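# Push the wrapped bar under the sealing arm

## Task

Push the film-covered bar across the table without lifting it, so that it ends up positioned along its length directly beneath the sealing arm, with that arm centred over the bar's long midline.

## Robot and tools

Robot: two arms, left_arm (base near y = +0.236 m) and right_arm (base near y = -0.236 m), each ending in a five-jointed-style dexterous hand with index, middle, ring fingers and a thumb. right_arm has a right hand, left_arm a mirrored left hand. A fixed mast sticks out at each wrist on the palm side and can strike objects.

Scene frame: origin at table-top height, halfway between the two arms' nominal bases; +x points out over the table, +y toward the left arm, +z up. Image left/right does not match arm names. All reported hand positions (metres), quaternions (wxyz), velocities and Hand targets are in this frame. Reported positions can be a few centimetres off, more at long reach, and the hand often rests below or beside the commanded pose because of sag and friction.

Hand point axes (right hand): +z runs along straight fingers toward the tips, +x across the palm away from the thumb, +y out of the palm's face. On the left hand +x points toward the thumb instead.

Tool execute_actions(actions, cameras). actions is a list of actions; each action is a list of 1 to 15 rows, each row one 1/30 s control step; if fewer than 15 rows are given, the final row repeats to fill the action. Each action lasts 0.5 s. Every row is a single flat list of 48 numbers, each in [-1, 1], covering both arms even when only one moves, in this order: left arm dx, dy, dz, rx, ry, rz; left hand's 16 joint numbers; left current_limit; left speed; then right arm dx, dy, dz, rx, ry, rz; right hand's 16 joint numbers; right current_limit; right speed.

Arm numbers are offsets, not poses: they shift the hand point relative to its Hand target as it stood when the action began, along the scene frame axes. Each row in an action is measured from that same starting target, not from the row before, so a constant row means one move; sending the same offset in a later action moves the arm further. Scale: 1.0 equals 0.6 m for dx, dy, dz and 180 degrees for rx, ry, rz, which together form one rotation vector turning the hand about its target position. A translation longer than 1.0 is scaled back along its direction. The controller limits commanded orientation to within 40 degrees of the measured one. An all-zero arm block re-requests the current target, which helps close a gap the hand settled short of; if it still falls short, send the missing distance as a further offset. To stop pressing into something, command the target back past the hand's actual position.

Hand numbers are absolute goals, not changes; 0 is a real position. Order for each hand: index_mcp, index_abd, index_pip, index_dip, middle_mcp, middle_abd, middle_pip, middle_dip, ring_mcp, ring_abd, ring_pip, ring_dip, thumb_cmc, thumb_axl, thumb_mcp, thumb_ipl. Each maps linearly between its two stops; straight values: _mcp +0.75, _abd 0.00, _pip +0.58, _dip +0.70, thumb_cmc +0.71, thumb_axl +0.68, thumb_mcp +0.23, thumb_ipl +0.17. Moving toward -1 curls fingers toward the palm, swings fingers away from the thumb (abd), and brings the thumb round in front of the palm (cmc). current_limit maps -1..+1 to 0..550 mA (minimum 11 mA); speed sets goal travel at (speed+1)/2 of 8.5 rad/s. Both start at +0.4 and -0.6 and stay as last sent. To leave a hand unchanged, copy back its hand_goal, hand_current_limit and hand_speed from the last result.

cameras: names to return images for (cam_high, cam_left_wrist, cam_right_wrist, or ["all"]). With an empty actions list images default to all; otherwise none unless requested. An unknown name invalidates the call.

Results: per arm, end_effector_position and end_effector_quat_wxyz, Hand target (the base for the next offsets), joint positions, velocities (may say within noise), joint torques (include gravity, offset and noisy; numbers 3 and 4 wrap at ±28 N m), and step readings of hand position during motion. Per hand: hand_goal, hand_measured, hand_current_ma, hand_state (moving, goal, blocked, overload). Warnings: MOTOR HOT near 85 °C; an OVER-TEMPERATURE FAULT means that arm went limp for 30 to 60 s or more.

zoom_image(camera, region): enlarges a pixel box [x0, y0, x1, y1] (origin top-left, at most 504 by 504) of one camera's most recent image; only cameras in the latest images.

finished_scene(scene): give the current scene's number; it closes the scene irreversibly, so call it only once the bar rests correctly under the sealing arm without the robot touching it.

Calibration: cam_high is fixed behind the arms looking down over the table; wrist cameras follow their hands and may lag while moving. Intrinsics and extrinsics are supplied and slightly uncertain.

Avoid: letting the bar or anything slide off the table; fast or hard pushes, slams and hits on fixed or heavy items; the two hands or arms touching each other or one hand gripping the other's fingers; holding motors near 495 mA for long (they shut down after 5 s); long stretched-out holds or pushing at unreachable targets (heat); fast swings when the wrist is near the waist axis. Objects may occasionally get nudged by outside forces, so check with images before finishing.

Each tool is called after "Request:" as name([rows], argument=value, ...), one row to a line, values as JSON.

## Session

Request:
execute_actions(actions=[])

Request:
zoom_image(camera="cam_high", region=[260, 140, 460, 340])

Scene clock: 0.00 s.
left_arm: end_effector_position=(+0.6655, +0.3561, +0.2698) hand_goal=(+0.754, +0.000, +0.576, +0.696, +0.754, +0.000, +0.576, +0.696, +0.754, +0.000, +0.576, +0.696, +0.714, +0.678, +0.226, +0.168) hand_measured=(+0.754, +0.000, +0.576, +0.696, +0.754, +0.000, +0.576, +0.696, +0.754, +0.000, +0.576, +0.696, +0.714, +0.678, +0.226, +0.168) hand_current_ma=(+0, +0, +0, +0, +0, +0, +0, +0, +0, +0, +0, +0, +0, +0, +0, +0) hand_state=(goal, goal, goal, goal, goal, goal, goal, goal, goal, goal, goal, goal, goal, goal, goal, goal) hand_current_limit=0.40 hand_speed=-0.60 end_effector_quat_wxyz=(-0.454, +0.887, +0.054, +0.067) | right_arm: end_effector_position=(+0.2036, -0.0086, +0.1896) hand_goal=(+0.754, +0.000, +0.576, +0.696, +0.754, +0.000, +0.576, +0.696, +0.754, +0.000, +0.576, +0.696, +0.714, +0.678, +0.226, +0.168) hand_measured=(+0.754, +0.000, +0.576, +0.696, +0.754, +0.000, +0.576, +0.696, +0.754, +0.000, +0.576, +0.696, +0.714, +0.678, +0.226, +0.168) hand_current_ma=(+0, +0, +0, +0, +0, +0, +0, +0, +0, +0, +0, +0, +0, +0, +0, +0) hand_state=(goal, goal, goal, goal, goal, goal, goal, goal, goal, goal, goal, goal, goal, goal, goal, goal) hand_current_limit=0.40 hand_speed=-0.60 end_effector_quat_wxyz=(-0.144, +0.558, +0.813, +0.083)
Joint positions: left_arm=[0.028 1.976 2.121 -1.531 -0.941 1.59] | right_arm=[0.899 0.819 0.773 -1.364 -0.293 0.591]
Joint velocities: within noise
Joint torques (N m): no reading
Heat: left arm: hottest elbow 37 °C; right arm: hottest elbow 34 °C.
Hand target: left_arm +0.6701, +0.3565, +0.2889; -0.454, +0.885, +0.063, +0.086 | right_arm +0.2072, -0.0037, +0.2004; -0.143, +0.556, +0.814, +0.094
camera_calibration:
cam_left_wrist: T_world_to_cam=[[-0.840786, 0.328358, 0.430419, 0.293774], [0.346671, -0.284102, 0.893927, -0.414069], [0.415811, 0.900815, 0.125037, -0.507986], [0, 0, 0, 1]] pos_world=[0.601773, 0.243501, 0.307219]
cam_right_wrist: T_world_to_cam=[[0.863816, -0.409306, -0.293753, -0.090173], [-0.221836, -0.83251, 0.507657, -0.0990534], [-0.452339, -0.373357, -0.809934, 0.364778], [0, 0, 0, 1]] pos_world=[0.220922, 0.0168211, 0.319243]

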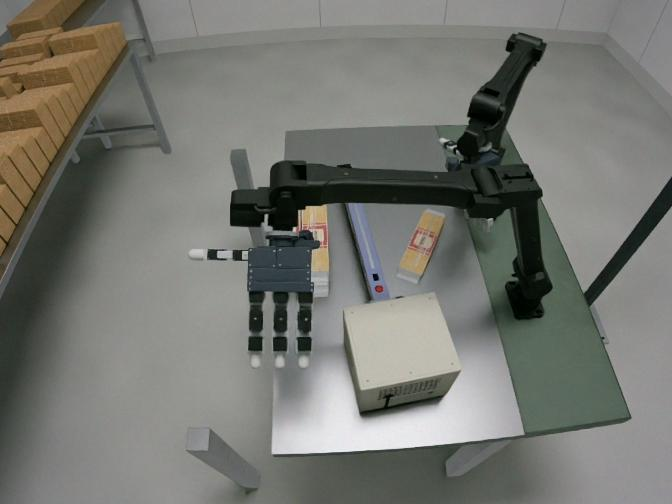

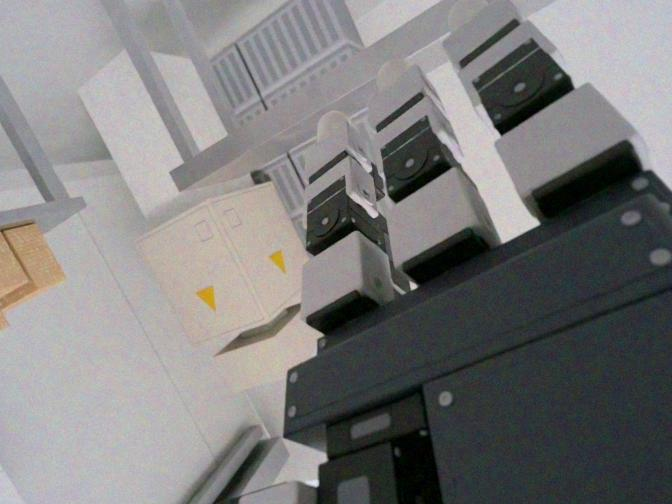

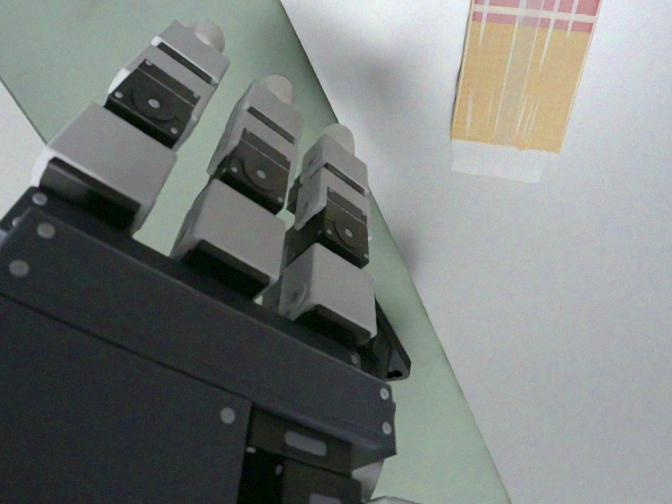

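Scaled by 2.520.

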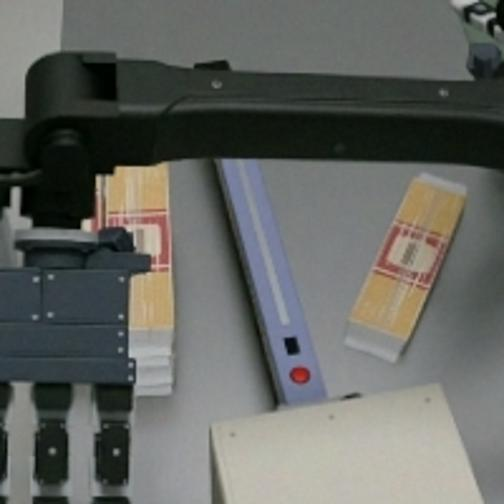

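Request:
execute_actions([
  [[-0.12,0,0.08,0,0,0,0.754,0,0.576,0.696,0.754,0,0.576,0.696,0.754,0,0.576,0.696,0.714,0.678,0.226,0.168,0.4,-0.6,0,0,0,-0.0389,-0.0272,-0.0928,0.75,0.33,0.58,0.7,1,0,1,1,0.75,-0.33,0.58,0.7,0.71,0.68,0.23,0.17,0.75,-0.6]],
  [[-0.17,0,0,0,0,0,0.754,0,0.576,0.696,0.754,0,0.576,0.696,0.754,0,0.576,0.696,0.714,0.678,0.226,0.168,0.4,-0.6,0,0,0,-0.0389,-0.0272,-0.0928,0.75,0.33,0.58,0.7,1,0,1,1,0.75,-0.33,0.58,0.7,0.71,0.68,0.23,0.17,0.75,-0.6]],
  [[-0.17,0,0,0,0,0,0.754,0,0.576,0.696,0.754,0,0.576,0.696,0.754,0,0.576,0.696,0.714,0.678,0.226,0.168,0.4,-0.6,0,0,-0.02,-0.0389,-0.0272,-0.0928,0.75,0.33,0.58,0.7,1,0,1,1,0.75,-0.33,0.58,0.7,0.71,0.68,0.23,0.17,0.75,-0.6]],
], cameras=["cam_high","cam_right_wrist"])

Request:
zoom_image(camera="cam_high", region=[320, 140, 480, 300])

Scene clock: 132.20 s.
left_arm: end_effector_position=(+0.3931, +0.3537, +0.3402) hand_goal=(+0.754, +0.000, +0.576, +0.696, +0.754, +0.000, +0.576, +0.696, +0.754, +0.000, +0.576, +0.696, +0.714, +0.678, +0.226, +0.168) hand_measured=(+0.746, +0.000, +0.576, +0.696, +0.744, +0.000, +0.576, +0.696, +0.746, +0.000, +0.576, +0.696, +0.706, +0.678, +0.224, +0.168) hand_current_ma=(-15, +0, +0, +0, -17, +0, +0, +0, -16, +0, +0, +0, -12, -1, -1, +0) hand_state=(goal, goal, goal, goal, goal, goal, goal, goal, goal, goal, goal, goal, goal, goal, goal, goal) hand_current_limit=0.40 hand_speed=-0.60 end_effector_quat_wxyz=(-0.454, +0.884, +0.065, +0.088) | right_arm: end_effector_position=(+0.2049, -0.0143, +0.1761) hand_goal=(+0.750, +0.330, +0.580, +0.700, +1.000, +0.000, +1.000, +1.000, +0.750, -0.330, +0.580, +0.700, +0.710, +0.680, +0.230, +0.170) hand_measured=(+0.750, +0.326, +0.578, +0.698, +0.992, +0.000, +0.994, +0.998, +0.750, -0.326, +0.578, +0.698, +0.712, +0.678, +0.224, +0.168) hand_current_ma=(+0, -5, -3, -5, -16, +0, -10, -5, +1, +7, -2, -5, +2, -4, -16, -5) hand_state=(goal, goal, goal, goal, goal, goal, goal, goal, goal, goal, goal, goal, goal, goal, goal, goal) hand_current_limit=0.75 hand_speed=-0.60 end_effector_quat_wxyz=(+0.117, +0.841, +0.525, +0.059)
Joint positions: left_arm=[0.056 1.205 1.376 -1.476 -0.935 1.633] | right_arm=[1.265 1.216 0.912 -1.34 0.253 1.765]
Joint torques (N m): left_arm=[0.67 -5.89 7.42 1.36 -0.86 0.09] | right_arm=[0.79 -4.72 13.44 -0.54 0.64 0.17]
Heat: left arm: hottest elbow 48 °C; right arm: hottest elbow 49 °C.
Hand target: left_arm +0.3941, +0.3565, +0.3368; -0.454, +0.885, +0.063, +0.086 | right_arm +0.2072, -0.0037, +0.1884; +0.111, +0.845, +0.518, +0.068
Off the commanded pose: left_arm 0.005 m, 0 deg | right_arm 0.016 m, 2 deg.
Step readings (end_effector_position of left_arm | right_arm):
0: (+0.6655, +0.3561, +0.2698) | (+0.2036, -0.0086, +0.1896)
1: (+0.6655, +0.3561, +0.2698) | (+0.2040, -0.0092, +0.1895)
2: (+0.6645, +0.3561, +0.2704) | (+0.2061, -0.0117, +0.1895)
4: (+0.6527, +0.3554, +0.2707) | (+0.2091, -0.0148, +0.1903)
8: (+0.6234, +0.3538, +0.2902) | (+0.2011, -0.0099, +0.1881)
15: (+0.6015, +0.3531, +0.3468) | (+0.2009, -0.0155, +0.1806)
16: (+0.5998, +0.3531, +0.3501) | (+0.2014, -0.0166, +0.1805)
17: (+0.5946, +0.3533, +0.3486) | (+0.2039, -0.0192, +0.1817)
19: (+0.5706, +0.3521, +0.3351) | (+0.2072, -0.0205, +0.1854)
23: (+0.5216, +0.3517, +0.3145) | (+0.2043, -0.0105, +0.1867)
30: (+0.4991, +0.3533, +0.3342) | (+0.2048, -0.0140, +0.1827)
31: (+0.4980, +0.3533, +0.3371) | (+0.2051, -0.0147, +0.1831)
32: (+0.4938, +0.3536, +0.3370) | (+0.2066, -0.0160, +0.1847)
34: (+0.4709, +0.3529, +0.3279) | (+0.2108, -0.0151, +0.1883)
38: (+0.4215, +0.3531, +0.3191) | (+0.2104, -0.0062, +0.1806)
45: (+0.3956, +0.3541, +0.3446) | (+0.2062, -0.0140, +0.1722)
camera_calibration:
cam_right_wrist: T_world_to_cam=[[0.25318, -0.954866, 0.155339, -0.0594075], [-0.827154, -0.130389, 0.54664, 0.030605], [-0.501713, -0.266888, -0.822833, 0.366151], [0, 0, 0, 1]] pos_world=[0.224059, 0.0449857, 0.29378]
Images, in order (width x height): cam_high 672x504, cam_right_wrist 672x504.

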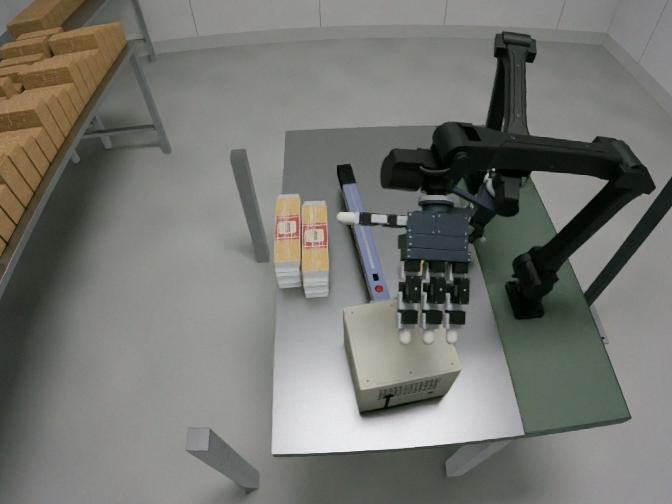

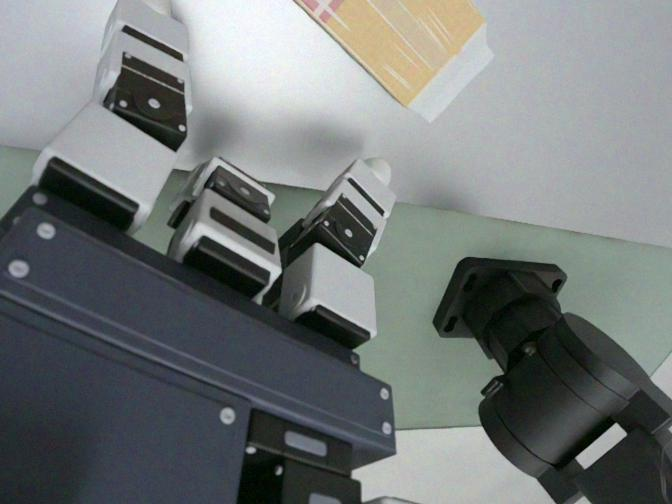

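Scaled by 3.150.

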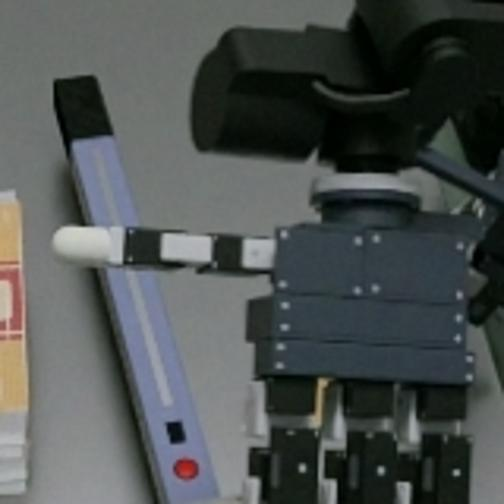

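Request:
execute_actions([
  [[-0.125,0,0,0,0,0,0.754,0,0.576,0.696,0.754,0,0.576,0.696,0.754,0,0.576,0.696,0.714,0.678,0.226,0.168,0.4,-0.6,0.036,0.046,-0.05,0,0,0,0.75,0.33,0.58,0.7,1,0,1,1,0.75,-0.33,0.58,0.7,0.71,0.68,0.23,0.17,0.75,-0.6]],
  [[-0.125,0,0,0,0,0,0.754,0,0.576,0.696,0.754,0,0.576,0.696,0.754,0,0.576,0.696,0.714,0.678,0.226,0.168,0.4,-0.6,0,0,-0.008,0,0,0,0.75,0.33,0.58,0.7,1,0,1,1,0.75,-0.33,0.58,0.7,0.71,0.68,0.23,0.17,0.75,-0.6]],
], cameras=["cam_high","cam_right_wrist"])

Request:
zoom_image(camera="cam_high", region=[320, 170, 480, 300])

Scene clock: 192.20 s.
left_arm: end_effector_position=(+0.2477, +0.3550, +0.3407) hand_goal=(+0.754, +0.000, +0.576, +0.696, +0.754, +0.000, +0.576, +0.696, +0.754, +0.000, +0.576, +0.696, +0.714, +0.678, +0.226, +0.168) hand_measured=(+0.746, +0.000, +0.576, +0.696, +0.744, +0.000, +0.576, +0.696, +0.746, +0.000, +0.576, +0.696, +0.706, +0.678, +0.224, +0.168) hand_current_ma=(-15, +0, +0, +0, -17, +0, +0, +0, -16, +0, +0, +0, -12, -1, -1, +0) hand_state=(goal, goal, goal, goal, goal, goal, goal, goal, goal, goal, goal, goal, goal, goal, goal, goal) hand_current_limit=0.40 hand_speed=-0.60 end_effector_quat_wxyz=(-0.454, +0.883, +0.069, +0.096) | right_arm: end_effector_position=(+0.2202, +0.0101, +0.1472) hand_goal=(+0.750, +0.330, +0.580, +0.700, +1.000, +0.000, +1.000, +1.000, +0.750, -0.330, +0.580, +0.700, +0.710, +0.680, +0.230, +0.170) hand_measured=(+0.750, +0.326, +0.578, +0.698, +0.992, +0.000, +0.994, +0.998, +0.750, -0.326, +0.578, +0.698, +0.712, +0.678, +0.224, +0.168) hand_current_ma=(+0, -5, -3, -5, -16, +0, -10, -5, +1, +7, -2, -5, +2, -4, -16, -5) hand_state=(goal, goal, goal, goal, goal, goal, goal, goal, goal, goal, goal, goal, goal, goal, goal, goal) hand_current_limit=0.75 hand_speed=-0.60 end_effector_quat_wxyz=(+0.121, +0.844, +0.519, +0.057)
Joint positions: left_arm=[0.117 0.806 1.125 -1.526 -0.915 1.731] | right_arm=[1.24 1.331 0.929 -1.247 0.256 1.755]
Joint torques (N m): left_arm=[0.73 -0.38 7.39 0.68 -0.81 0.14] | right_arm=[-0.09 -5.66 12.51 0.44 0.62 -0.09]
Heat: left arm: hottest elbow 46 °C; right arm: hottest elbow 53 °C.
Hand target: left_arm +0.2442, +0.3565, +0.3367; -0.454, +0.885, +0.063, +0.086 | right_arm +0.2289, +0.0240, +0.1536; +0.111, +0.845, +0.518, +0.068
Off the commanded pose: left_arm 0.006 m, 1 deg | right_arm 0.018 m, 2 deg.
Step readings (end_effector_position of left_arm | right_arm):
0: (+0.3931, +0.3537, +0.3402) | (+0.2049, -0.0144, +0.1760)
1: (+0.3929, +0.3537, +0.3397) | (+0.2049, -0.0143, +0.1760)
2: (+0.3910, +0.3540, +0.3383) | (+0.2053, -0.0132, +0.1756)
4: (+0.3772, +0.3537, +0.3293) | (+0.2073, -0.0088, +0.1718)
8: (+0.3422, +0.3539, +0.3235) | (+0.2148, +0.0034, +0.1561)
15: (+0.3230, +0.3545, +0.3440) | (+0.2188, +0.0062, +0.1478)
16: (+0.3227, +0.3546, +0.3439) | (+0.2190, +0.0065, +0.1480)
17: (+0.3207, +0.3550, +0.3421) | (+0.2192, +0.0071, +0.1480)
19: (+0.3070, +0.3544, +0.3329) | (+0.2195, +0.0082, +0.1477)
23: (+0.2693, +0.3549, +0.3272) | (+0.2199, +0.0095, +0.1473)
30: (+0.2476, +0.3552, +0.3432) | (+0.2201, +0.0100, +0.1472)
camera_calibration:
cam_right_wrist: T_world_to_cam=[[0.238766, -0.957319, 0.162885, -0.0333763], [-0.829558, -0.113884, 0.546684, 0.0625245], [-0.504801, -0.265652, -0.821343, 0.357006], [0, 0, 0, 1]] pos_world=[0.240054, 0.0700083, 0.26448]
Images, in order (width x height): cam_high 672x504, cam_right_wrist 672x504.

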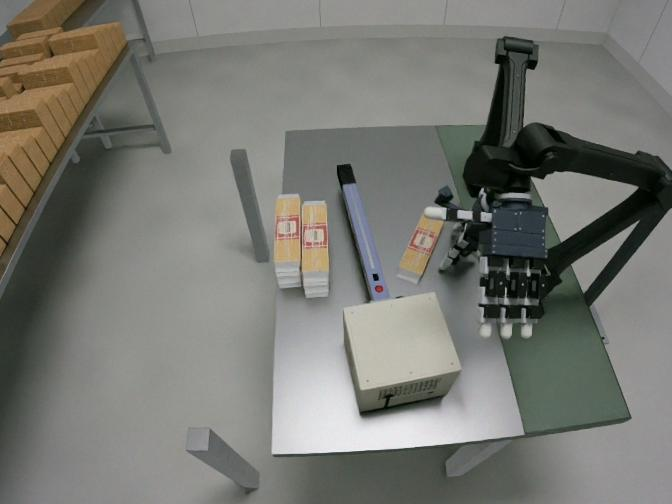

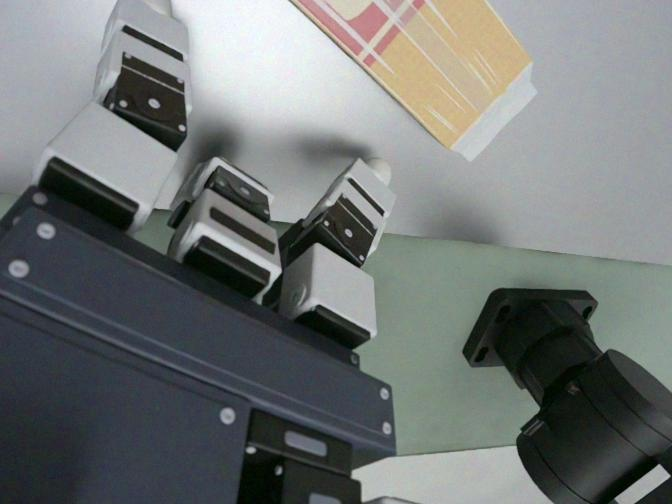

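Scaled by 3.150.

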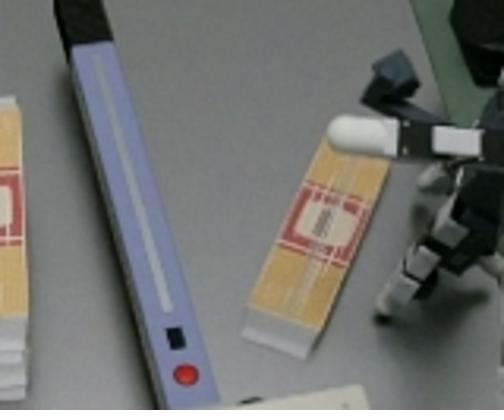

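Request:
execute_actions([
  [[0,0,0,0,0,0,0.754,0,0.576,0.696,0.754,0,0.576,0.696,0.754,0,0.576,0.696,0.714,0.678,0.226,0.168,0.4,-0.6,0.048,-0.045,-0.012,0,0,0,0.75,0.33,0.58,0.7,1,0,1,1,0.75,-0.33,0.58,0.7,0.71,0.68,0.23,0.17,0.75,-0.6]],
], cameras=["cam_high","cam_right_wrist"])

Request:
zoom_image(camera="cam_high", region=[380, 190, 470, 300])

Scene clock: 220.53 s.
left_arm: end_effector_position=(+0.2475, +0.3550, +0.3406) hand_goal=(+0.754, +0.000, +0.576, +0.696, +0.754, +0.000, +0.576, +0.696, +0.754, +0.000, +0.576, +0.696, +0.714, +0.678, +0.226, +0.168) hand_measured=(+0.746, +0.000, +0.576, +0.696, +0.744, +0.000, +0.576, +0.696, +0.746, +0.000, +0.576, +0.696, +0.706, +0.678, +0.224, +0.168) hand_current_ma=(-15, +0, +0, +0, -17, +0, +0, +0, -16, +0, +0, +0, -12, -1, -1, +0) hand_state=(goal, goal, goal, goal, goal, goal, goal, goal, goal, goal, goal, goal, goal, goal, goal, goal) hand_current_limit=0.40 hand_speed=-0.60 end_effector_quat_wxyz=(-0.454, +0.883, +0.069, +0.096) | right_arm: end_effector_position=(+0.2545, -0.0038, +0.1450) hand_goal=(+0.750, +0.330, +0.580, +0.700, +1.000, +0.000, +1.000, +1.000, +0.750, -0.330, +0.580, +0.700, +0.710, +0.680, +0.230, +0.170) hand_measured=(+0.756, +0.328, +0.584, +0.700, +0.994, +0.000, +0.996, +0.998, +0.756, -0.328, +0.582, +0.700, +0.712, +0.678, +0.224, +0.168) hand_current_ma=(+14, -2, +5, +0, -13, +0, -9, -5, +12, +2, +5, +0, +2, -4, -16, -5) hand_state=(goal, goal, goal, goal, goal, goal, goal, goal, goal, goal, goal, goal, goal, goal, goal, goal) hand_current_limit=0.75 hand_speed=-0.60 end_effector_quat_wxyz=(+0.116, +0.847, +0.515, +0.062)
Joint positions: left_arm=[0.118 0.806 1.125 -1.526 -0.915 1.732] | right_arm=[1.13 1.317 0.913 -1.202 0.261 1.651]
Joint torques (N m): left_arm=[0.73 -0.38 7.38 0.72 -0.8 0.1] | right_arm=[0.38 -7.06 8.96 0.51 0.55 -0.11]
Heat: left arm: hottest elbow 45 °C; right arm: hottest elbow 52 °C.
Hand target: left_arm +0.2441, +0.3566, +0.3367; -0.454, +0.885, +0.063, +0.085 | right_arm +0.2576, -0.0030, +0.1464; +0.111, +0.845, +0.518, +0.068
Off the commanded pose: left_arm 0.005 m, 1 deg | right_arm 0.004 m, 1 deg.
Step readings (end_effector_position of left_arm | right_arm):
0: (+0.2476, +0.3549, +0.3406) | (+0.2202, +0.0101, +0.1472)
1: (+0.2476, +0.3549, +0.3406) | (+0.2203, +0.0102, +0.1472)
2: (+0.2476, +0.3549, +0.3406) | (+0.2216, +0.0106, +0.1470)
4: (+0.2476, +0.3549, +0.3406) | (+0.2289, +0.0095, +0.1465)
8: (+0.2476, +0.3550, +0.3406) | (+0.2467, -0.0008, +0.1458)
15: (+0.2475, +0.3550, +0.3406) | (+0.2540, -0.0046, +0.1452)
camera_calibration:
cam_right_wrist: T_world_to_cam=[[0.229685, -0.961646, 0.149941, -0.0503218], [-0.833, -0.114561, 0.541283, 0.0922536], [-0.503345, -0.249225, -0.827364, 0.369432], [0, 0, 0, 1]] pos_world=[0.274357, 0.0542487, 0.263265]
Images, in order (width x height): cam_high 672x504, cam_right_wrist 672x504.

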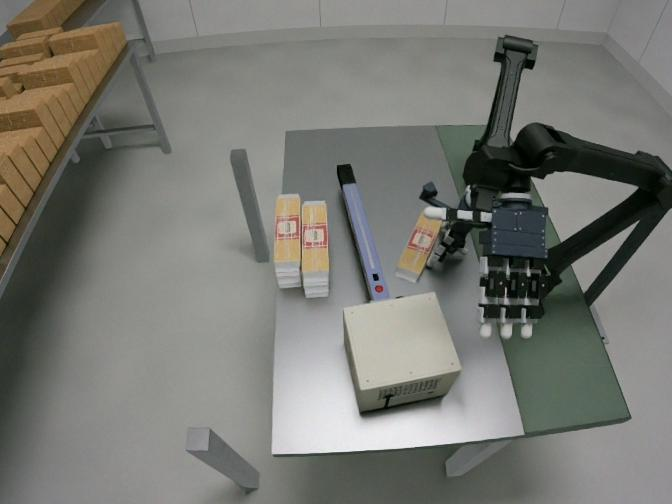

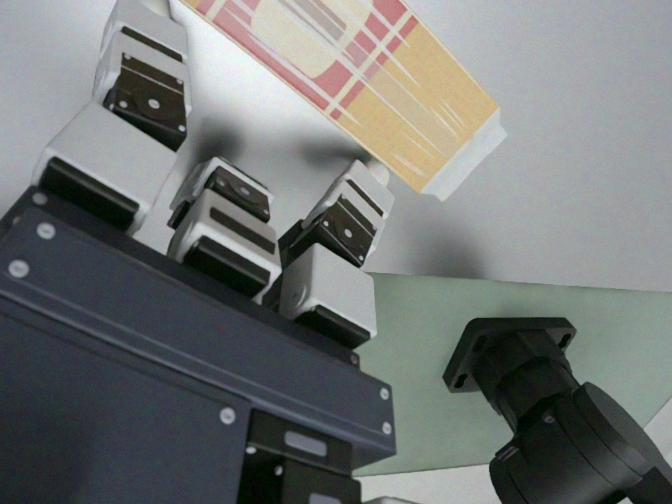

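Scaled by 4.582.

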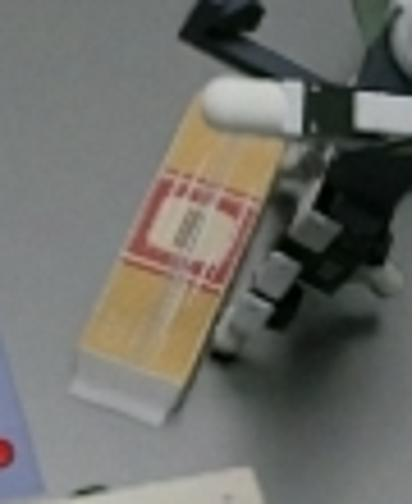

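Request:
execute_actions([
  [[0,0,0,0,0,0,0.754,0,0.576,0.696,0.754,0,0.576,0.696,0.754,0,0.576,0.696,0.714,0.678,0.226,0.168,0.4,-0.6,0.035,-0.010,0.003,0,0,0.016,0.75,0.33,0.58,0.7,1,0,1,1,0.75,-0.33,0.58,0.7,0.71,0.68,0.23,0.17,0.75,-0.6]],
  [[0,0,0,0,0,0,0.754,0,0.576,0.696,0.754,0,0.576,0.696,0.754,0,0.576,0.696,0.714,0.678,0.226,0.168,0.4,-0.6,0.035,-0.010,0.003,0,0,0.016,0.75,0.33,0.58,0.7,1,0,1,1,0.75,-0.33,0.58,0.7,0.71,0.68,0.23,0.17,0.75,-0.6]],
])

Scene clock: 256.10 s.
left_arm: end_effector_position=(+0.2475, +0.3550, +0.3406) hand_goal=(+0.754, +0.000, +0.576, +0.696, +0.754, +0.000, +0.576, +0.696, +0.754, +0.000, +0.576, +0.696, +0.714, +0.678, +0.226, +0.168) hand_measured=(+0.746, +0.000, +0.576, +0.696, +0.744, +0.000, +0.576, +0.696, +0.746, +0.000, +0.576, +0.696, +0.706, +0.678, +0.224, +0.168) hand_current_ma=(-15, +0, +0, +0, -17, +0, +0, +0, -16, +0, +0, +0, -12, -1, -1, +0) hand_state=(goal, goal, goal, goal, goal, goal, goal, goal, goal, goal, goal, goal, goal, goal, goal, goal) hand_current_limit=0.40 hand_speed=-0.60 end_effector_quat_wxyz=(-0.454, +0.883, +0.069, +0.096) | right_arm: end_effector_position=(+0.2958, -0.0153, +0.1474) hand_goal=(+0.750, +0.330, +0.580, +0.700, +1.000, +0.000, +1.000, +1.000, +0.750, -0.330, +0.580, +0.700, +0.710, +0.680, +0.230, +0.170) hand_measured=(+0.760, +0.330, +0.586, +0.702, +0.994, +0.000, +0.996, +0.998, +0.756, -0.328, +0.584, +0.700, +0.712, +0.678, +0.224, +0.168) hand_current_ma=(+25, +0, +11, +3, -12, +0, -9, -5, +12, +2, +6, +1, +2, -4, -16, -5) hand_state=(goal, goal, goal, goal, goal, goal, goal, goal, goal, goal, goal, goal, goal, goal, goal, goal) hand_current_limit=0.75 hand_speed=-0.60 end_effector_quat_wxyz=(+0.112, +0.820, +0.558, +0.065)
Joint positions: left_arm=[0.118 0.806 1.125 -1.526 -0.915 1.732] | right_arm=[1.01 1.291 0.898 -1.158 0.259 1.42]
Joint torques (N m): left_arm=[0.73 -0.38 7.36 0.7 -0.8 0.1] | right_arm=[0.15 -7.06 9.21 0.7 0.58 -0.1]
Heat: left arm: hottest elbow 45 °C; right arm: hottest elbow 46 °C.
Hand target: left_arm +0.2441, +0.3566, +0.3367; -0.454, +0.885, +0.063, +0.085 | right_arm +0.2996, -0.0151, +0.1500; +0.108, +0.818, +0.560, +0.074
Off the commanded pose: left_arm 0.005 m, 1 deg | right_arm 0.005 m, 1 deg.
Step readings (end_effector_position of left_arm | right_arm):
0: (+0.2475, +0.3550, +0.3406) | (+0.2545, -0.0038, +0.1450)
1: (+0.2475, +0.3550, +0.3406) | (+0.2546, -0.0037, +0.1450)
2: (+0.2475, +0.3550, +0.3406) | (+0.2559, -0.0041, +0.1448)
4: (+0.2475, +0.3550, +0.3406) | (+0.2591, -0.0047, +0.1444)
8: (+0.2475, +0.3550, +0.3406) | (+0.2683, -0.0091, +0.1450)
15: (+0.2475, +0.3550, +0.3406) | (+0.2738, -0.0099, +0.1458)
16: (+0.2475, +0.3550, +0.3406) | (+0.2741, -0.0098, +0.1458)
17: (+0.2475, +0.3550, +0.3406) | (+0.2750, -0.0093, +0.1458)
19: (+0.2475, +0.3550, +0.3406) | (+0.2789, -0.0101, +0.1457)
23: (+0.2475, +0.3550, +0.3406) | (+0.2894, -0.0153, +0.1467)
30: (+0.2475, +0.3550, +0.3406) | (+0.2950, -0.0161, +0.1475)

Request:
execute_actions([
  [[0,0,0,0,0,0,0.754,0,0.576,0.696,0.754,0,0.576,0.696,0.754,0,0.576,0.696,0.714,0.678,0.226,0.168,0.4,-0.6,0.028,-0.009,-0.003,0,0,0.016,0.75,0.33,0.58,0.7,1,0,1,1,0.75,-0.33,0.58,0.7,0.71,0.68,0.23,0.17,0.75,-0.6]],
  [[0,0,0,0,0,0,0.754,0,0.576,0.696,0.754,0,0.576,0.696,0.754,0,0.576,0.696,0.714,0.678,0.226,0.168,0.4,-0.6,0.028,-0.008,-0.003,0,0,0.016,0.75,0.33,0.58,0.7,1,0,1,1,0.75,-0.33,0.58,0.7,0.71,0.68,0.23,0.17,0.75,-0.6]],
  [[0,0,0,0,0,0,0.754,0,0.576,0.696,0.754,0,0.576,0.696,0.754,0,0.576,0.696,0.714,0.678,0.226,0.168,0.4,-0.6,0.028,-0.006,-0.001,0,0,0.016,0.75,0.33,0.58,0.7,1,0,1,1,0.75,-0.33,0.58,0.7,0.71,0.68,0.23,0.17,0.75,-0.6]],
  [[0,0,0,0,0,0,0.754,0,0.576,0.696,0.754,0,0.576,0.696,0.754,0,0.576,0.696,0.714,0.678,0.226,0.168,0.4,-0.6,0.028,-0.005,-0.001,0,0,0.016,0.75,0.33,0.58,0.7,1,0,1,1,0.75,-0.33,0.58,0.7,0.71,0.68,0.23,0.17,0.75,-0.6]],
], cameras=["cam_high","cam_right_wrist"])

Scene clock: 274.63 s.
left_arm: end_effector_position=(+0.2475, +0.3550, +0.3406) hand_goal=(+0.754, +0.000, +0.576, +0.696, +0.754, +0.000, +0.576, +0.696, +0.754, +0.000, +0.576, +0.696, +0.714, +0.678, +0.226, +0.168) hand_measured=(+0.746, +0.000, +0.576, +0.696, +0.744, +0.000, +0.576, +0.696, +0.746, +0.000, +0.576, +0.696, +0.706, +0.678, +0.224, +0.168) hand_current_ma=(-15, +0, +0, +0, -17, +0, +0, +0, -16, +0, +0, +0, -12, -1, -1, +0) hand_state=(goal, goal, goal, goal, goal, goal, goal, goal, goal, goal, goal, goal, goal, goal, goal, goal) hand_current_limit=0.40 hand_speed=-0.60 end_effector_quat_wxyz=(-0.454, +0.883, +0.069, +0.096) | right_arm: end_effector_position=(+0.3621, -0.0321, +0.1439) hand_goal=(+0.750, +0.330, +0.580, +0.700, +1.000, +0.000, +1.000, +1.000, +0.750, -0.330, +0.580, +0.700, +0.710, +0.680, +0.230, +0.170) hand_measured=(+0.760, +0.330, +0.586, +0.702, +0.994, +0.000, +0.996, +0.998, +0.756, -0.328, +0.584, +0.702, +0.712, +0.678, +0.224, +0.168) hand_current_ma=(+27, +0, +12, +3, -12, +0, -9, -5, +11, +4, +6, +3, +2, -4, -16, -5) hand_state=(goal, goal, goal, goal, goal, goal, goal, goal, goal, goal, goal, goal, goal, goal, goal, goal) hand_current_limit=0.75 hand_speed=-0.60 end_effector_quat_wxyz=(+0.101, +0.760, +0.638, +0.076)
Joint positions: left_arm=[0.118 0.806 1.125 -1.526 -0.915 1.732] | right_arm=[0.806 1.271 0.872 -1.047 0.221 1.003]
Joint torques (N m): left_arm=[0.67 -0.44 7.36 0.7 -0.8 0.1] | right_arm=[0.21 -6.71 9.59 1.16 0.51 -0.1]
Heat: left arm: hottest elbow 45 °C; right arm: hottest elbow 44 °C.
Hand target: left_arm +0.2441, +0.3566, +0.3367; -0.454, +0.885, +0.063, +0.085 | right_arm +0.3669, -0.0319, +0.1453; +0.100, +0.758, +0.639, +0.084
Off the commanded pose: left_arm 0.005 m, 1 deg | right_arm 0.005 m, 1 deg.
Step readings (end_effector_position of left_arm | right_arm):
0: (+0.2475, +0.3550, +0.3406) | (+0.2958, -0.0153, +0.1475)
1: (+0.2475, +0.3550, +0.3406) | (+0.2960, -0.0152, +0.1475)
2: (+0.2475, +0.3550, +0.3406) | (+0.2969, -0.0156, +0.1471)
4: (+0.2475, +0.3550, +0.3406) | (+0.2997, -0.0161, +0.1462)
8: (+0.2475, +0.3550, +0.3406) | (+0.3074, -0.0202, +0.1456)
15: (+0.2475, +0.3550, +0.3406) | (+0.3117, -0.0210, +0.1454)
16: (+0.2475, +0.3550, +0.3406) | (+0.3118, -0.0209, +0.1452)
17: (+0.2475, +0.3550, +0.3406) | (+0.3123, -0.0204, +0.1449)
19: (+0.2475, +0.3550, +0.3406) | (+0.3156, -0.0209, +0.1440)
23: (+0.2475, +0.3550, +0.3406) | (+0.3242, -0.0254, +0.1435)
30: (+0.2475, +0.3550, +0.3406) | (+0.3287, -0.0262, +0.1431)
31: (+0.2475, +0.3550, +0.3406) | (+0.3288, -0.0259, +0.1432)
32: (+0.2475, +0.3550, +0.3406) | (+0.3293, -0.0257, +0.1430)
34: (+0.2475, +0.3550, +0.3406) | (+0.3323, -0.0259, +0.1431)
38: (+0.2475, +0.3550, +0.3406) | (+0.3410, -0.0292, +0.1433)
45: (+0.2475, +0.3550, +0.3406) | (+0.3453, -0.0298, +0.1432)
46: (+0.2475, +0.3550, +0.3406) | (+0.3454, -0.0296, +0.1432)
47: (+0.2475, +0.3550, +0.3406) | (+0.3460, -0.0293, +0.1431)
49: (+0.2475, +0.3550, +0.3406) | (+0.3489, -0.0297, +0.1430)
53: (+0.2475, +0.3550, +0.3406) | (+0.3574, -0.0325, +0.1437)
60: (+0.2475, +0.3550, +0.3406) | (+0.3618, -0.0329, +0.1440)
camera_calibration:
cam_right_wrist: T_world_to_cam=[[0.509232, -0.848996, 0.141025, -0.198446], [-0.754808, -0.36186, 0.547104, 0.142174], [-0.413458, -0.385049, -0.8251, 0.378473], [0, 0, 0, 1]] pos_world=[0.364852, 0.0286981, 0.26248]
Images, in order (width x height): cam_high 672x504, cam_right_wrist 672x504.

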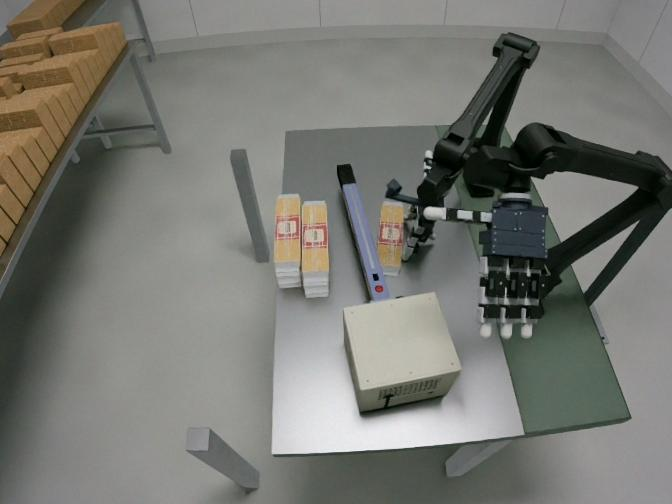

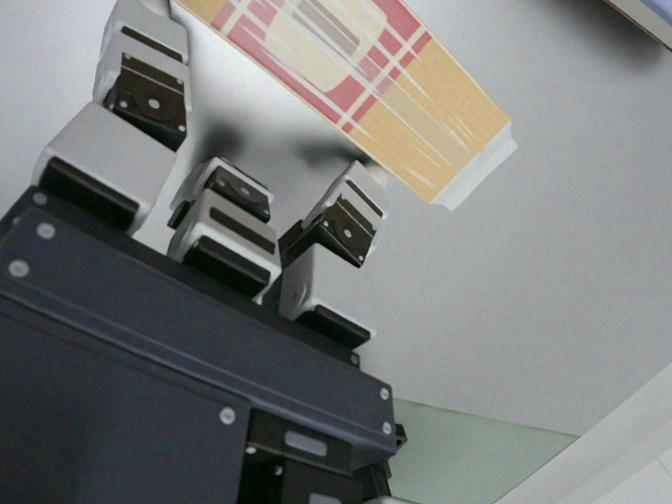

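Request:
zoom_image(camera="cam_high", region=[330, 155, 450, 305])

Scaled by 3.360.

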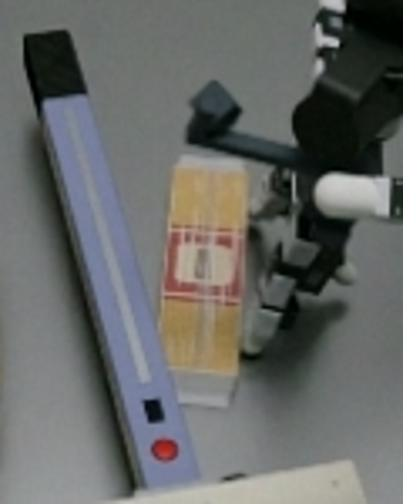

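Request:
execute_actions([
  [[0,0,0,0,0,0,0.754,0,0.576,0.696,0.754,0,0.576,0.696,0.754,0,0.576,0.696,0.714,0.678,0.226,0.168,0.4,-0.6,0.029,-0.003,-0.001,0,0,0.016,0.75,0.33,0.58,0.7,1,0,1,1,0.75,-0.33,0.58,0.7,0.71,0.68,0.23,0.17,0.75,-0.6]],
  [[0,0,0,0,0,0,0.754,0,0.576,0.696,0.754,0,0.576,0.696,0.754,0,0.576,0.696,0.714,0.678,0.226,0.168,0.4,-0.6,0.029,-0.0005,0,0,0,0.016,0.75,0.33,0.58,0.7,1,0,1,1,0.75,-0.33,0.58,0.7,0.71,0.68,0.23,0.17,0.75,-0.6]],
  [[0,0,0,0,0,0,0.754,0,0.576,0.696,0.754,0,0.576,0.696,0.754,0,0.576,0.696,0.714,0.678,0.226,0.168,0.4,-0.6,0.029,0.0015,0,0,0,0.016,0.75,0.33,0.58,0.7,1,0,1,1,0.75,-0.33,0.58,0.7,0.71,0.68,0.23,0.17,0.75,-0.6]],
  [[0,0,0,0,0,0,0.754,0,0.576,0.696,0.754,0,0.576,0.696,0.754,0,0.576,0.696,0.714,0.678,0.226,0.168,0.4,-0.6,0.029,0.004,0,0,0,0.016,0.75,0.33,0.58,0.7,1,0,1,1,0.75,-0.33,0.58,0.7,0.71,0.68,0.23,0.17,0.75,-0.6]],
], cameras=["cam_high"])

Request:
zoom_image(camera="cam_high", region=[330, 155, 450, 305])

Scene clock: 309.93 s.
left_arm: end_effector_position=(+0.2475, +0.3550, +0.3406) hand_goal=(+0.754, +0.000, +0.576, +0.696, +0.754, +0.000, +0.576, +0.696, +0.754, +0.000, +0.576, +0.696, +0.714, +0.678, +0.226, +0.168) hand_measured=(+0.746, +0.000, +0.576, +0.696, +0.744, +0.000, +0.576, +0.696, +0.746, +0.000, +0.576, +0.696, +0.706, +0.678, +0.224, +0.168) hand_current_ma=(-15, +0, +0, +0, -17, +0, +0, +0, -16, +0, +0, +0, -12, -1, -1, +0) hand_state=(goal, goal, goal, goal, goal, goal, goal, goal, goal, goal, goal, goal, goal, goal, goal, goal) hand_current_limit=0.40 hand_speed=-0.60 end_effector_quat_wxyz=(-0.454, +0.883, +0.069, +0.096) | right_arm: end_effector_position=(+0.4171, -0.0361, +0.1437) hand_goal=(+0.750, +0.330, +0.580, +0.700, +1.000, +0.000, +1.000, +1.000, +0.750, -0.330, +0.580, +0.700, +0.710, +0.680, +0.230, +0.170) hand_measured=(+0.760, +0.330, +0.586, +0.702, +0.994, +0.000, +0.996, +0.998, +0.794, -0.346, +0.606, +0.718, +0.712, +0.678, +0.224, +0.168) hand_current_ma=(+27, +0, +13, +3, -12, +0, -9, -5, +151, -32, +76, +47, +2, -4, -16, -5) hand_state=(goal, goal, goal, goal, goal, goal, goal, goal, blocked, goal, blocked, goal, goal, goal, goal, goal) hand_current_limit=0.75 hand_speed=-0.60 end_effector_quat_wxyz=(+0.085, +0.687, +0.716, +0.085)
Joint positions: left_arm=[0.118 0.806 1.125 -1.526 -0.915 1.732] | right_arm=[0.639 1.296 0.895 -0.977 0.147 0.62]
Joint torques (N m): left_arm=[0.73 -0.44 7.36 0.7 -0.8 0.1] | right_arm=[-0.32 -4.19 12.72 1.88 0.68 -0.03]
Heat: left arm: hottest elbow 44 °C; right arm: hottest elbow 43 °C.
Hand target: left_arm +0.2441, +0.3566, +0.3367; -0.454, +0.885, +0.063, +0.085 | right_arm +0.4364, -0.0307, +0.1446; +0.091, +0.690, +0.712, +0.094
Off the commanded pose: left_arm 0.005 m, 1 deg | right_arm 0.020 m, 1 deg.
Step readings (end_effector_position of left_arm | right_arm):
0: (+0.2475, +0.3550, +0.3406) | (+0.3622, -0.0319, +0.1439)
1: (+0.2475, +0.3550, +0.3406) | (+0.3622, -0.0319, +0.1439)
2: (+0.2475, +0.3550, +0.3406) | (+0.3626, -0.0313, +0.1437)
4: (+0.2475, +0.3550, +0.3406) | (+0.3655, -0.0315, +0.1435)
8: (+0.2475, +0.3550, +0.3406) | (+0.3739, -0.0357, +0.1440)
15: (+0.2475, +0.3550, +0.3406) | (+0.3775, -0.0363, +0.1442)
16: (+0.2475, +0.3550, +0.3406) | (+0.3776, -0.0361, +0.1441)
17: (+0.2475, +0.3550, +0.3406) | (+0.3780, -0.0355, +0.1439)
19: (+0.2475, +0.3550, +0.3406) | (+0.3804, -0.0354, +0.1436)
23: (+0.2475, +0.3550, +0.3406) | (+0.3879, -0.0392, +0.1438)
30: (+0.2475, +0.3550, +0.3406) | (+0.3912, -0.0396, +0.1433)
31: (+0.2475, +0.3550, +0.3406) | (+0.3913, -0.0394, +0.1433)
32: (+0.2475, +0.3550, +0.3406) | (+0.3917, -0.0392, +0.1431)
34: (+0.2475, +0.3550, +0.3406) | (+0.3939, -0.0395, +0.1426)
38: (+0.2475, +0.3550, +0.3406) | (+0.3993, -0.0411, +0.1423)
45: (+0.2475, +0.3550, +0.3406) | (+0.4016, -0.0402, +0.1424)
46: (+0.2475, +0.3550, +0.3406) | (+0.4017, -0.0398, +0.1426)
47: (+0.2475, +0.3550, +0.3406) | (+0.4025, -0.0394, +0.1425)
49: (+0.2475, +0.3550, +0.3406) | (+0.4056, -0.0392, +0.1425)
53: (+0.2475, +0.3550, +0.3406) | (+0.4135, -0.0387, +0.1429)
60: (+0.2475, +0.3550, +0.3406) | (+0.4165, -0.0366, +0.1435)
Images, in order (width x height): cam_high 672x504.

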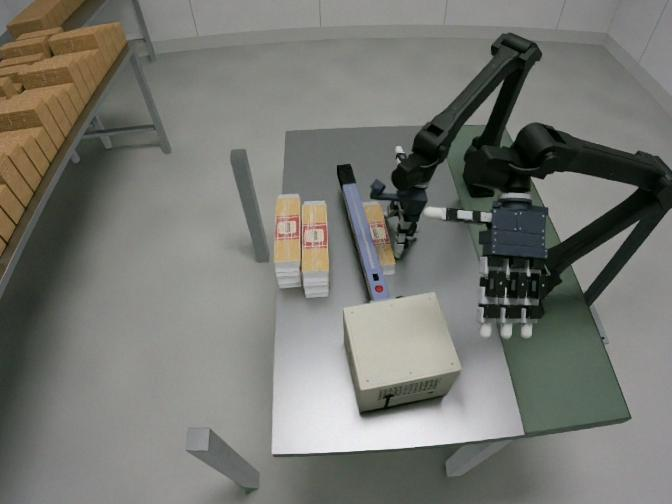

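Scaled by 3.360.

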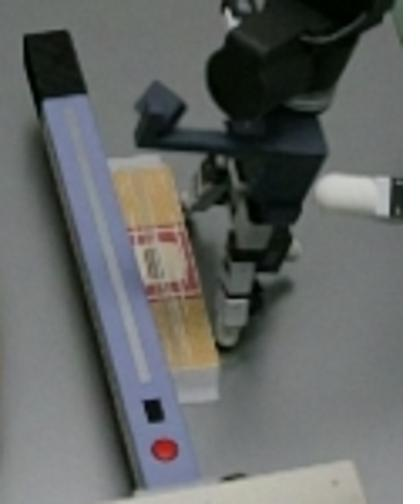

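Request:
execute_actions(actions=[], cameras=["cam_right_wrist"])

Scene clock: 354.40 s.
left_arm: end_effector_position=(+0.2475, +0.3550, +0.3406) hand_goal=(+0.754, +0.000, +0.576, +0.696, +0.754, +0.000, +0.576, +0.696, +0.754, +0.000, +0.576, +0.696, +0.714, +0.678, +0.226, +0.168) hand_measured=(+0.746, +0.000, +0.576, +0.696, +0.744, +0.000, +0.576, +0.696, +0.746, +0.000, +0.576, +0.696, +0.706, +0.678, +0.224, +0.168) hand_current_ma=(-15, +0, +0, +0, -17, +0, +0, +0, -16, +0, +0, +0, -12, -1, -1, +0) hand_state=(goal, goal, goal, goal, goal, goal, goal, goal, goal, goal, goal, goal, goal, goal, goal, goal) hand_current_limit=0.40 hand_speed=-0.60 end_effector_quat_wxyz=(-0.454, +0.883, +0.069, +0.096) | right_arm: end_effector_position=(+0.4171, -0.0360, +0.1437) hand_goal=(+0.750, +0.330, +0.580, +0.700, +1.000, +0.000, +1.000, +1.000, +0.750, -0.330, +0.580, +0.700, +0.710, +0.680, +0.230, +0.170) hand_measured=(+0.760, +0.330, +0.586, +0.702, +0.994, +0.000, +0.996, +0.998, +0.794, -0.346, +0.606, +0.718, +0.712, +0.678, +0.224, +0.168) hand_current_ma=(+27, +0, +13, +3, -12, +0, -9, -5, +151, -32, +76, +47, +2, -4, -16, -5) hand_state=(goal, goal, goal, goal, goal, goal, goal, goal, blocked, goal, blocked, goal, goal, goal, goal, goal) hand_current_limit=0.75 hand_speed=-0.60 end_effector_quat_wxyz=(+0.085, +0.687, +0.716, +0.085)
Joint positions: left_arm=[0.118 0.806 1.125 -1.526 -0.915 1.732] | right_arm=[0.639 1.296 0.895 -0.977 0.147 0.62]
Joint velocities: within noise
Joint torques (N m): left_arm=[0.73 -0.38 7.38 0.7 -0.8 0.1] | right_arm=[-0.38 -4.01 12.78 1.88 0.69 -0.03]
Heat: left arm: hottest elbow 44 °C; right arm: hottest elbow 49 °C.
Hand target: left_arm +0.2441, +0.3566, +0.3367; -0.454, +0.885, +0.063, +0.085 | right_arm +0.4364, -0.0307, +0.1446; +0.091, +0.690, +0.712, +0.094
Off the commanded pose: left_arm 0.005 m, 1 deg | right_arm 0.020 m, 1 deg.
camera_calibration:
cam_right_wrist: T_world_to_cam=[[0.681701, -0.720233, 0.128641, -0.295365], [-0.652824, -0.519415, 0.551388, 0.133565], [-0.33031, -0.459862, -0.824271, 0.361947], [0, 0, 0, 1]] pos_world=[0.4081, 0.0230894, 0.262692]
Images, in order (width x height): cam_right_wrist 672x504.

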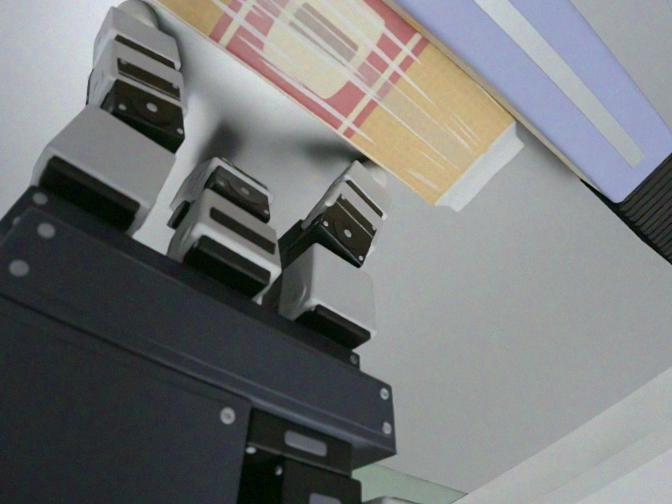

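Request:
execute_actions([
  [[0,0,0,0,0,0,0.754,0,0.576,0.696,0.754,0,0.576,0.696,0.754,0,0.576,0.696,0.714,0.678,0.226,0.168,0.4,-0.6,0.027,0.004,0.001,0,0,0.014,0.75,0.33,0.58,0.7,1,0,1,1,0.75,-0.33,0.58,0.7,0.71,0.68,0.23,0.17,0.75,-0.6]],
  [[0,0,0,0,0,0,0.754,0,0.576,0.696,0.754,0,0.576,0.696,0.754,0,0.576,0.696,0.714,0.678,0.226,0.168,0.4,-0.6,0.027,0.006,0.001,0,0,0.014,0.75,0.33,0.58,0.7,1,0,1,1,0.75,-0.33,0.58,0.7,0.71,0.68,0.23,0.17,0.75,-0.6]],
], cameras=["cam_high"])

Request:
zoom_image(camera="cam_high", region=[330, 155, 450, 305])

Scene clock: 370.77 s.
left_arm: end_effector_position=(+0.2475, +0.3550, +0.3406) hand_goal=(+0.754, +0.000, +0.576, +0.696, +0.754, +0.000, +0.576, +0.696, +0.754, +0.000, +0.576, +0.696, +0.714, +0.678, +0.226, +0.168) hand_measured=(+0.746, +0.000, +0.576, +0.696, +0.744, +0.000, +0.576, +0.696, +0.746, +0.000, +0.576, +0.696, +0.706, +0.678, +0.224, +0.168) hand_current_ma=(-15, +0, +0, +0, -17, +0, +0, +0, -16, +0, +0, +0, -12, -1, -1, +0) hand_state=(goal, goal, goal, goal, goal, goal, goal, goal, goal, goal, goal, goal, goal, goal, goal, goal) hand_current_limit=0.40 hand_speed=-0.60 end_effector_quat_wxyz=(-0.454, +0.883, +0.069, +0.096) | right_arm: end_effector_position=(+0.4458, -0.0278, +0.1437) hand_goal=(+0.750, +0.330, +0.580, +0.700, +1.000, +0.000, +1.000, +1.000, +0.750, -0.330, +0.580, +0.700, +0.710, +0.680, +0.230, +0.170) hand_measured=(+0.760, +0.330, +0.586, +0.702, +0.994, +0.000, +0.996, +0.998, +0.820, -0.356, +0.622, +0.728, +0.712, +0.678, +0.224, +0.168) hand_current_ma=(+26, +0, +13, +3, -12, +0, -9, -5, +263, -59, +133, +83, +2, -4, -16, -5) hand_state=(goal, goal, goal, goal, goal, goal, goal, goal, blocked, blocked, blocked, blocked, goal, goal, goal, goal) hand_current_limit=0.75 hand_speed=-0.60 end_effector_quat_wxyz=(+0.077, +0.653, +0.749, +0.087)
Joint positions: left_arm=[0.118 0.806 1.125 -1.526 -0.915 1.732] | right_arm=[0.582 1.348 0.946 -0.964 0.108 0.47]
Joint torques (N m): left_arm=[0.73 -0.38 7.36 0.69 -0.8 0.1] | right_arm=[-0.5 -4.72 13.08 2.17 0.83 0.05]
Heat: left arm: hottest elbow 44 °C; right arm: hottest elbow 50 °C.
Hand target: left_arm +0.2441, +0.3566, +0.3367; -0.454, +0.885, +0.063, +0.085 | right_arm +0.4688, -0.0247, +0.1458; +0.086, +0.658, +0.742, +0.098
Off the commanded pose: left_arm 0.005 m, 1 deg | right_arm 0.023 m, 2 deg.
Step readings (end_effector_position of left_arm | right_arm):
0: (+0.2475, +0.3550, +0.3406) | (+0.4171, -0.0360, +0.1437)
1: (+0.2475, +0.3550, +0.3406) | (+0.4171, -0.0359, +0.1436)
2: (+0.2475, +0.3550, +0.3406) | (+0.4177, -0.0357, +0.1437)
4: (+0.2475, +0.3550, +0.3406) | (+0.4203, -0.0354, +0.1433)
8: (+0.2475, +0.3550, +0.3406) | (+0.4274, -0.0348, +0.1434)
15: (+0.2475, +0.3550, +0.3406) | (+0.4300, -0.0328, +0.1437)
16: (+0.2475, +0.3550, +0.3406) | (+0.4302, -0.0327, +0.1437)
17: (+0.2475, +0.3550, +0.3406) | (+0.4310, -0.0323, +0.1439)
19: (+0.2475, +0.3550, +0.3406) | (+0.4337, -0.0315, +0.1436)
23: (+0.2475, +0.3550, +0.3406) | (+0.4425, -0.0302, +0.1434)
30: (+0.2475, +0.3550, +0.3406) | (+0.4455, -0.0282, +0.1437)
Images, in order (width x height): cam_high 672x504.

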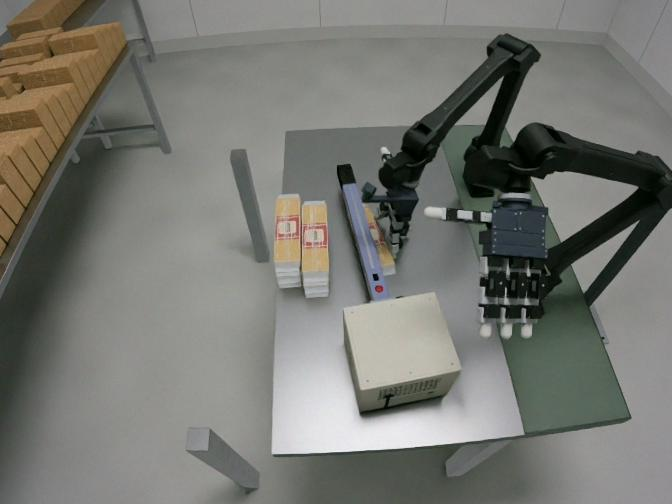

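Scaled by 3.360.

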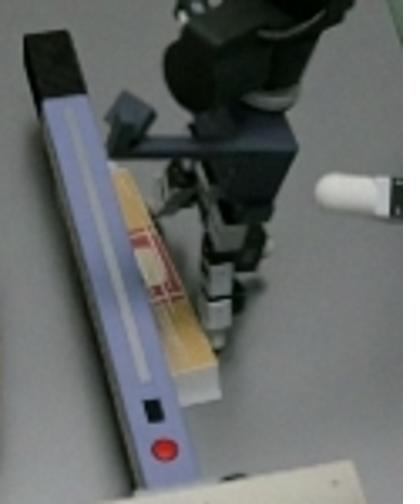

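Request:
zoom_image(camera="cam_high", region=[365, 240, 415, 305])

Scaled by 7.754.

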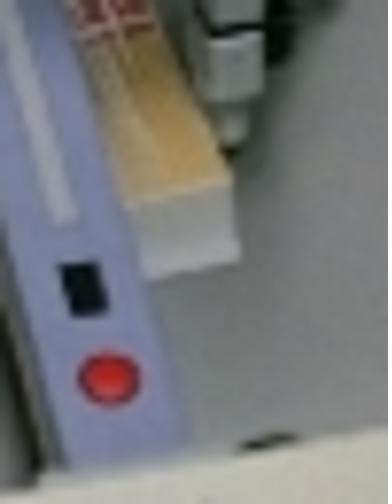

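Request:
execute_actions(actions=[], cameras=["cam_left_wrist", "cam_right_wrist"])

Scene clock: 415.07 s.
left_arm: end_effector_position=(+0.2475, +0.3550, +0.3406) hand_goal=(+0.754, +0.000, +0.576, +0.696, +0.754, +0.000, +0.576, +0.696, +0.754, +0.000, +0.576, +0.696, +0.714, +0.678, +0.226, +0.168) hand_measured=(+0.746, +0.000, +0.576, +0.696, +0.744, +0.000, +0.576, +0.696, +0.746, +0.000, +0.576, +0.696, +0.706, +0.678, +0.224, +0.168) hand_current_ma=(-15, +0, +0, +0, -17, +0, +0, +0, -16, +0, +0, +0, -12, -1, -1, +0) hand_state=(goal, goal, goal, goal, goal, goal, goal, goal, goal, goal, goal, goal, goal, goal, goal, goal) hand_current_limit=0.40 hand_speed=-0.60 end_effector_quat_wxyz=(-0.454, +0.883, +0.069, +0.096) | right_arm: end_effector_position=(+0.4458, -0.0278, +0.1437) hand_goal=(+0.750, +0.330, +0.580, +0.700, +1.000, +0.000, +1.000, +1.000, +0.750, -0.330, +0.580, +0.700, +0.710, +0.680, +0.230, +0.170) hand_measured=(+0.760, +0.330, +0.586, +0.702, +0.994, +0.000, +0.996, +0.998, +0.820, -0.356, +0.622, +0.728, +0.712, +0.678, +0.224, +0.168) hand_current_ma=(+26, +0, +13, +3, -12, +0, -9, -5, +263, -59, +133, +83, +2, -4, -16, -5) hand_state=(goal, goal, goal, goal, goal, goal, goal, goal, blocked, blocked, blocked, blocked, goal, goal, goal, goal) hand_current_limit=0.75 hand_speed=-0.60 end_effector_quat_wxyz=(+0.077, +0.652, +0.749, +0.087)
Joint positions: left_arm=[0.118 0.806 1.125 -1.526 -0.915 1.732] | right_arm=[0.582 1.348 0.946 -0.964 0.108 0.47]
Joint velocities: within noise
Joint torques (N m): left_arm=[0.67 -0.38 7.38 0.69 -0.8 0.1] | right_arm=[-0.44 -4.84 13.12 2.15 0.82 0.03]
Heat: left arm: hottest elbow 44 °C; right arm: hottest elbow 53 °C.
Hand target: left_arm +0.2441, +0.3566, +0.3367; -0.454, +0.885, +0.063, +0.085 | right_arm +0.4688, -0.0247, +0.1458; +0.086, +0.658, +0.742, +0.098
Off the commanded pose: left_arm 0.005 m, 1 deg | right_arm 0.023 m, 2 deg.
camera_calibration:
cam_left_wrist: T_world_to_cam=[[-0.867269, 0.325625, 0.376581, -0.0619048], [0.288482, -0.287779, 0.913215, -0.323731], [0.405738, 0.900639, 0.155645, -0.349977], [0, 0, 0, 1]] pos_world=[0.181701, 0.242198, 0.37342]
cam_right_wrist: T_world_to_cam=[[0.748907, -0.651728, 0.119951, -0.335754], [-0.594434, -0.580686, 0.556284, 0.128121], [-0.292892, -0.487908, -0.822289, 0.357542], [0, 0, 0, 1]] pos_world=[0.432329, 0.0300258, 0.263006]
Images, in order (width x height): cam_left_wrist 672x504, cam_right_wrist 672x504.

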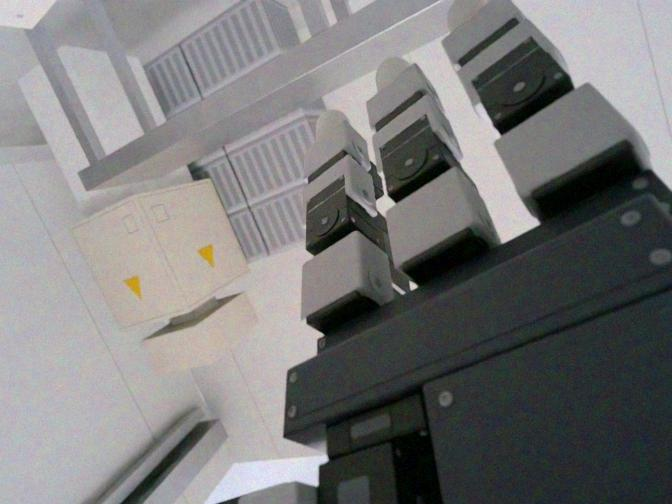

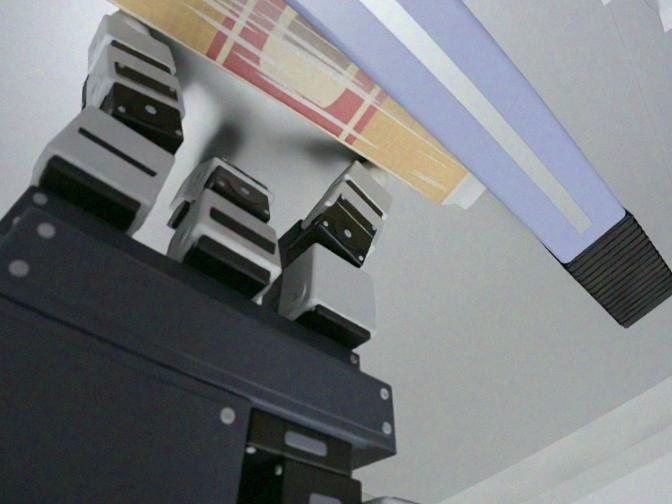

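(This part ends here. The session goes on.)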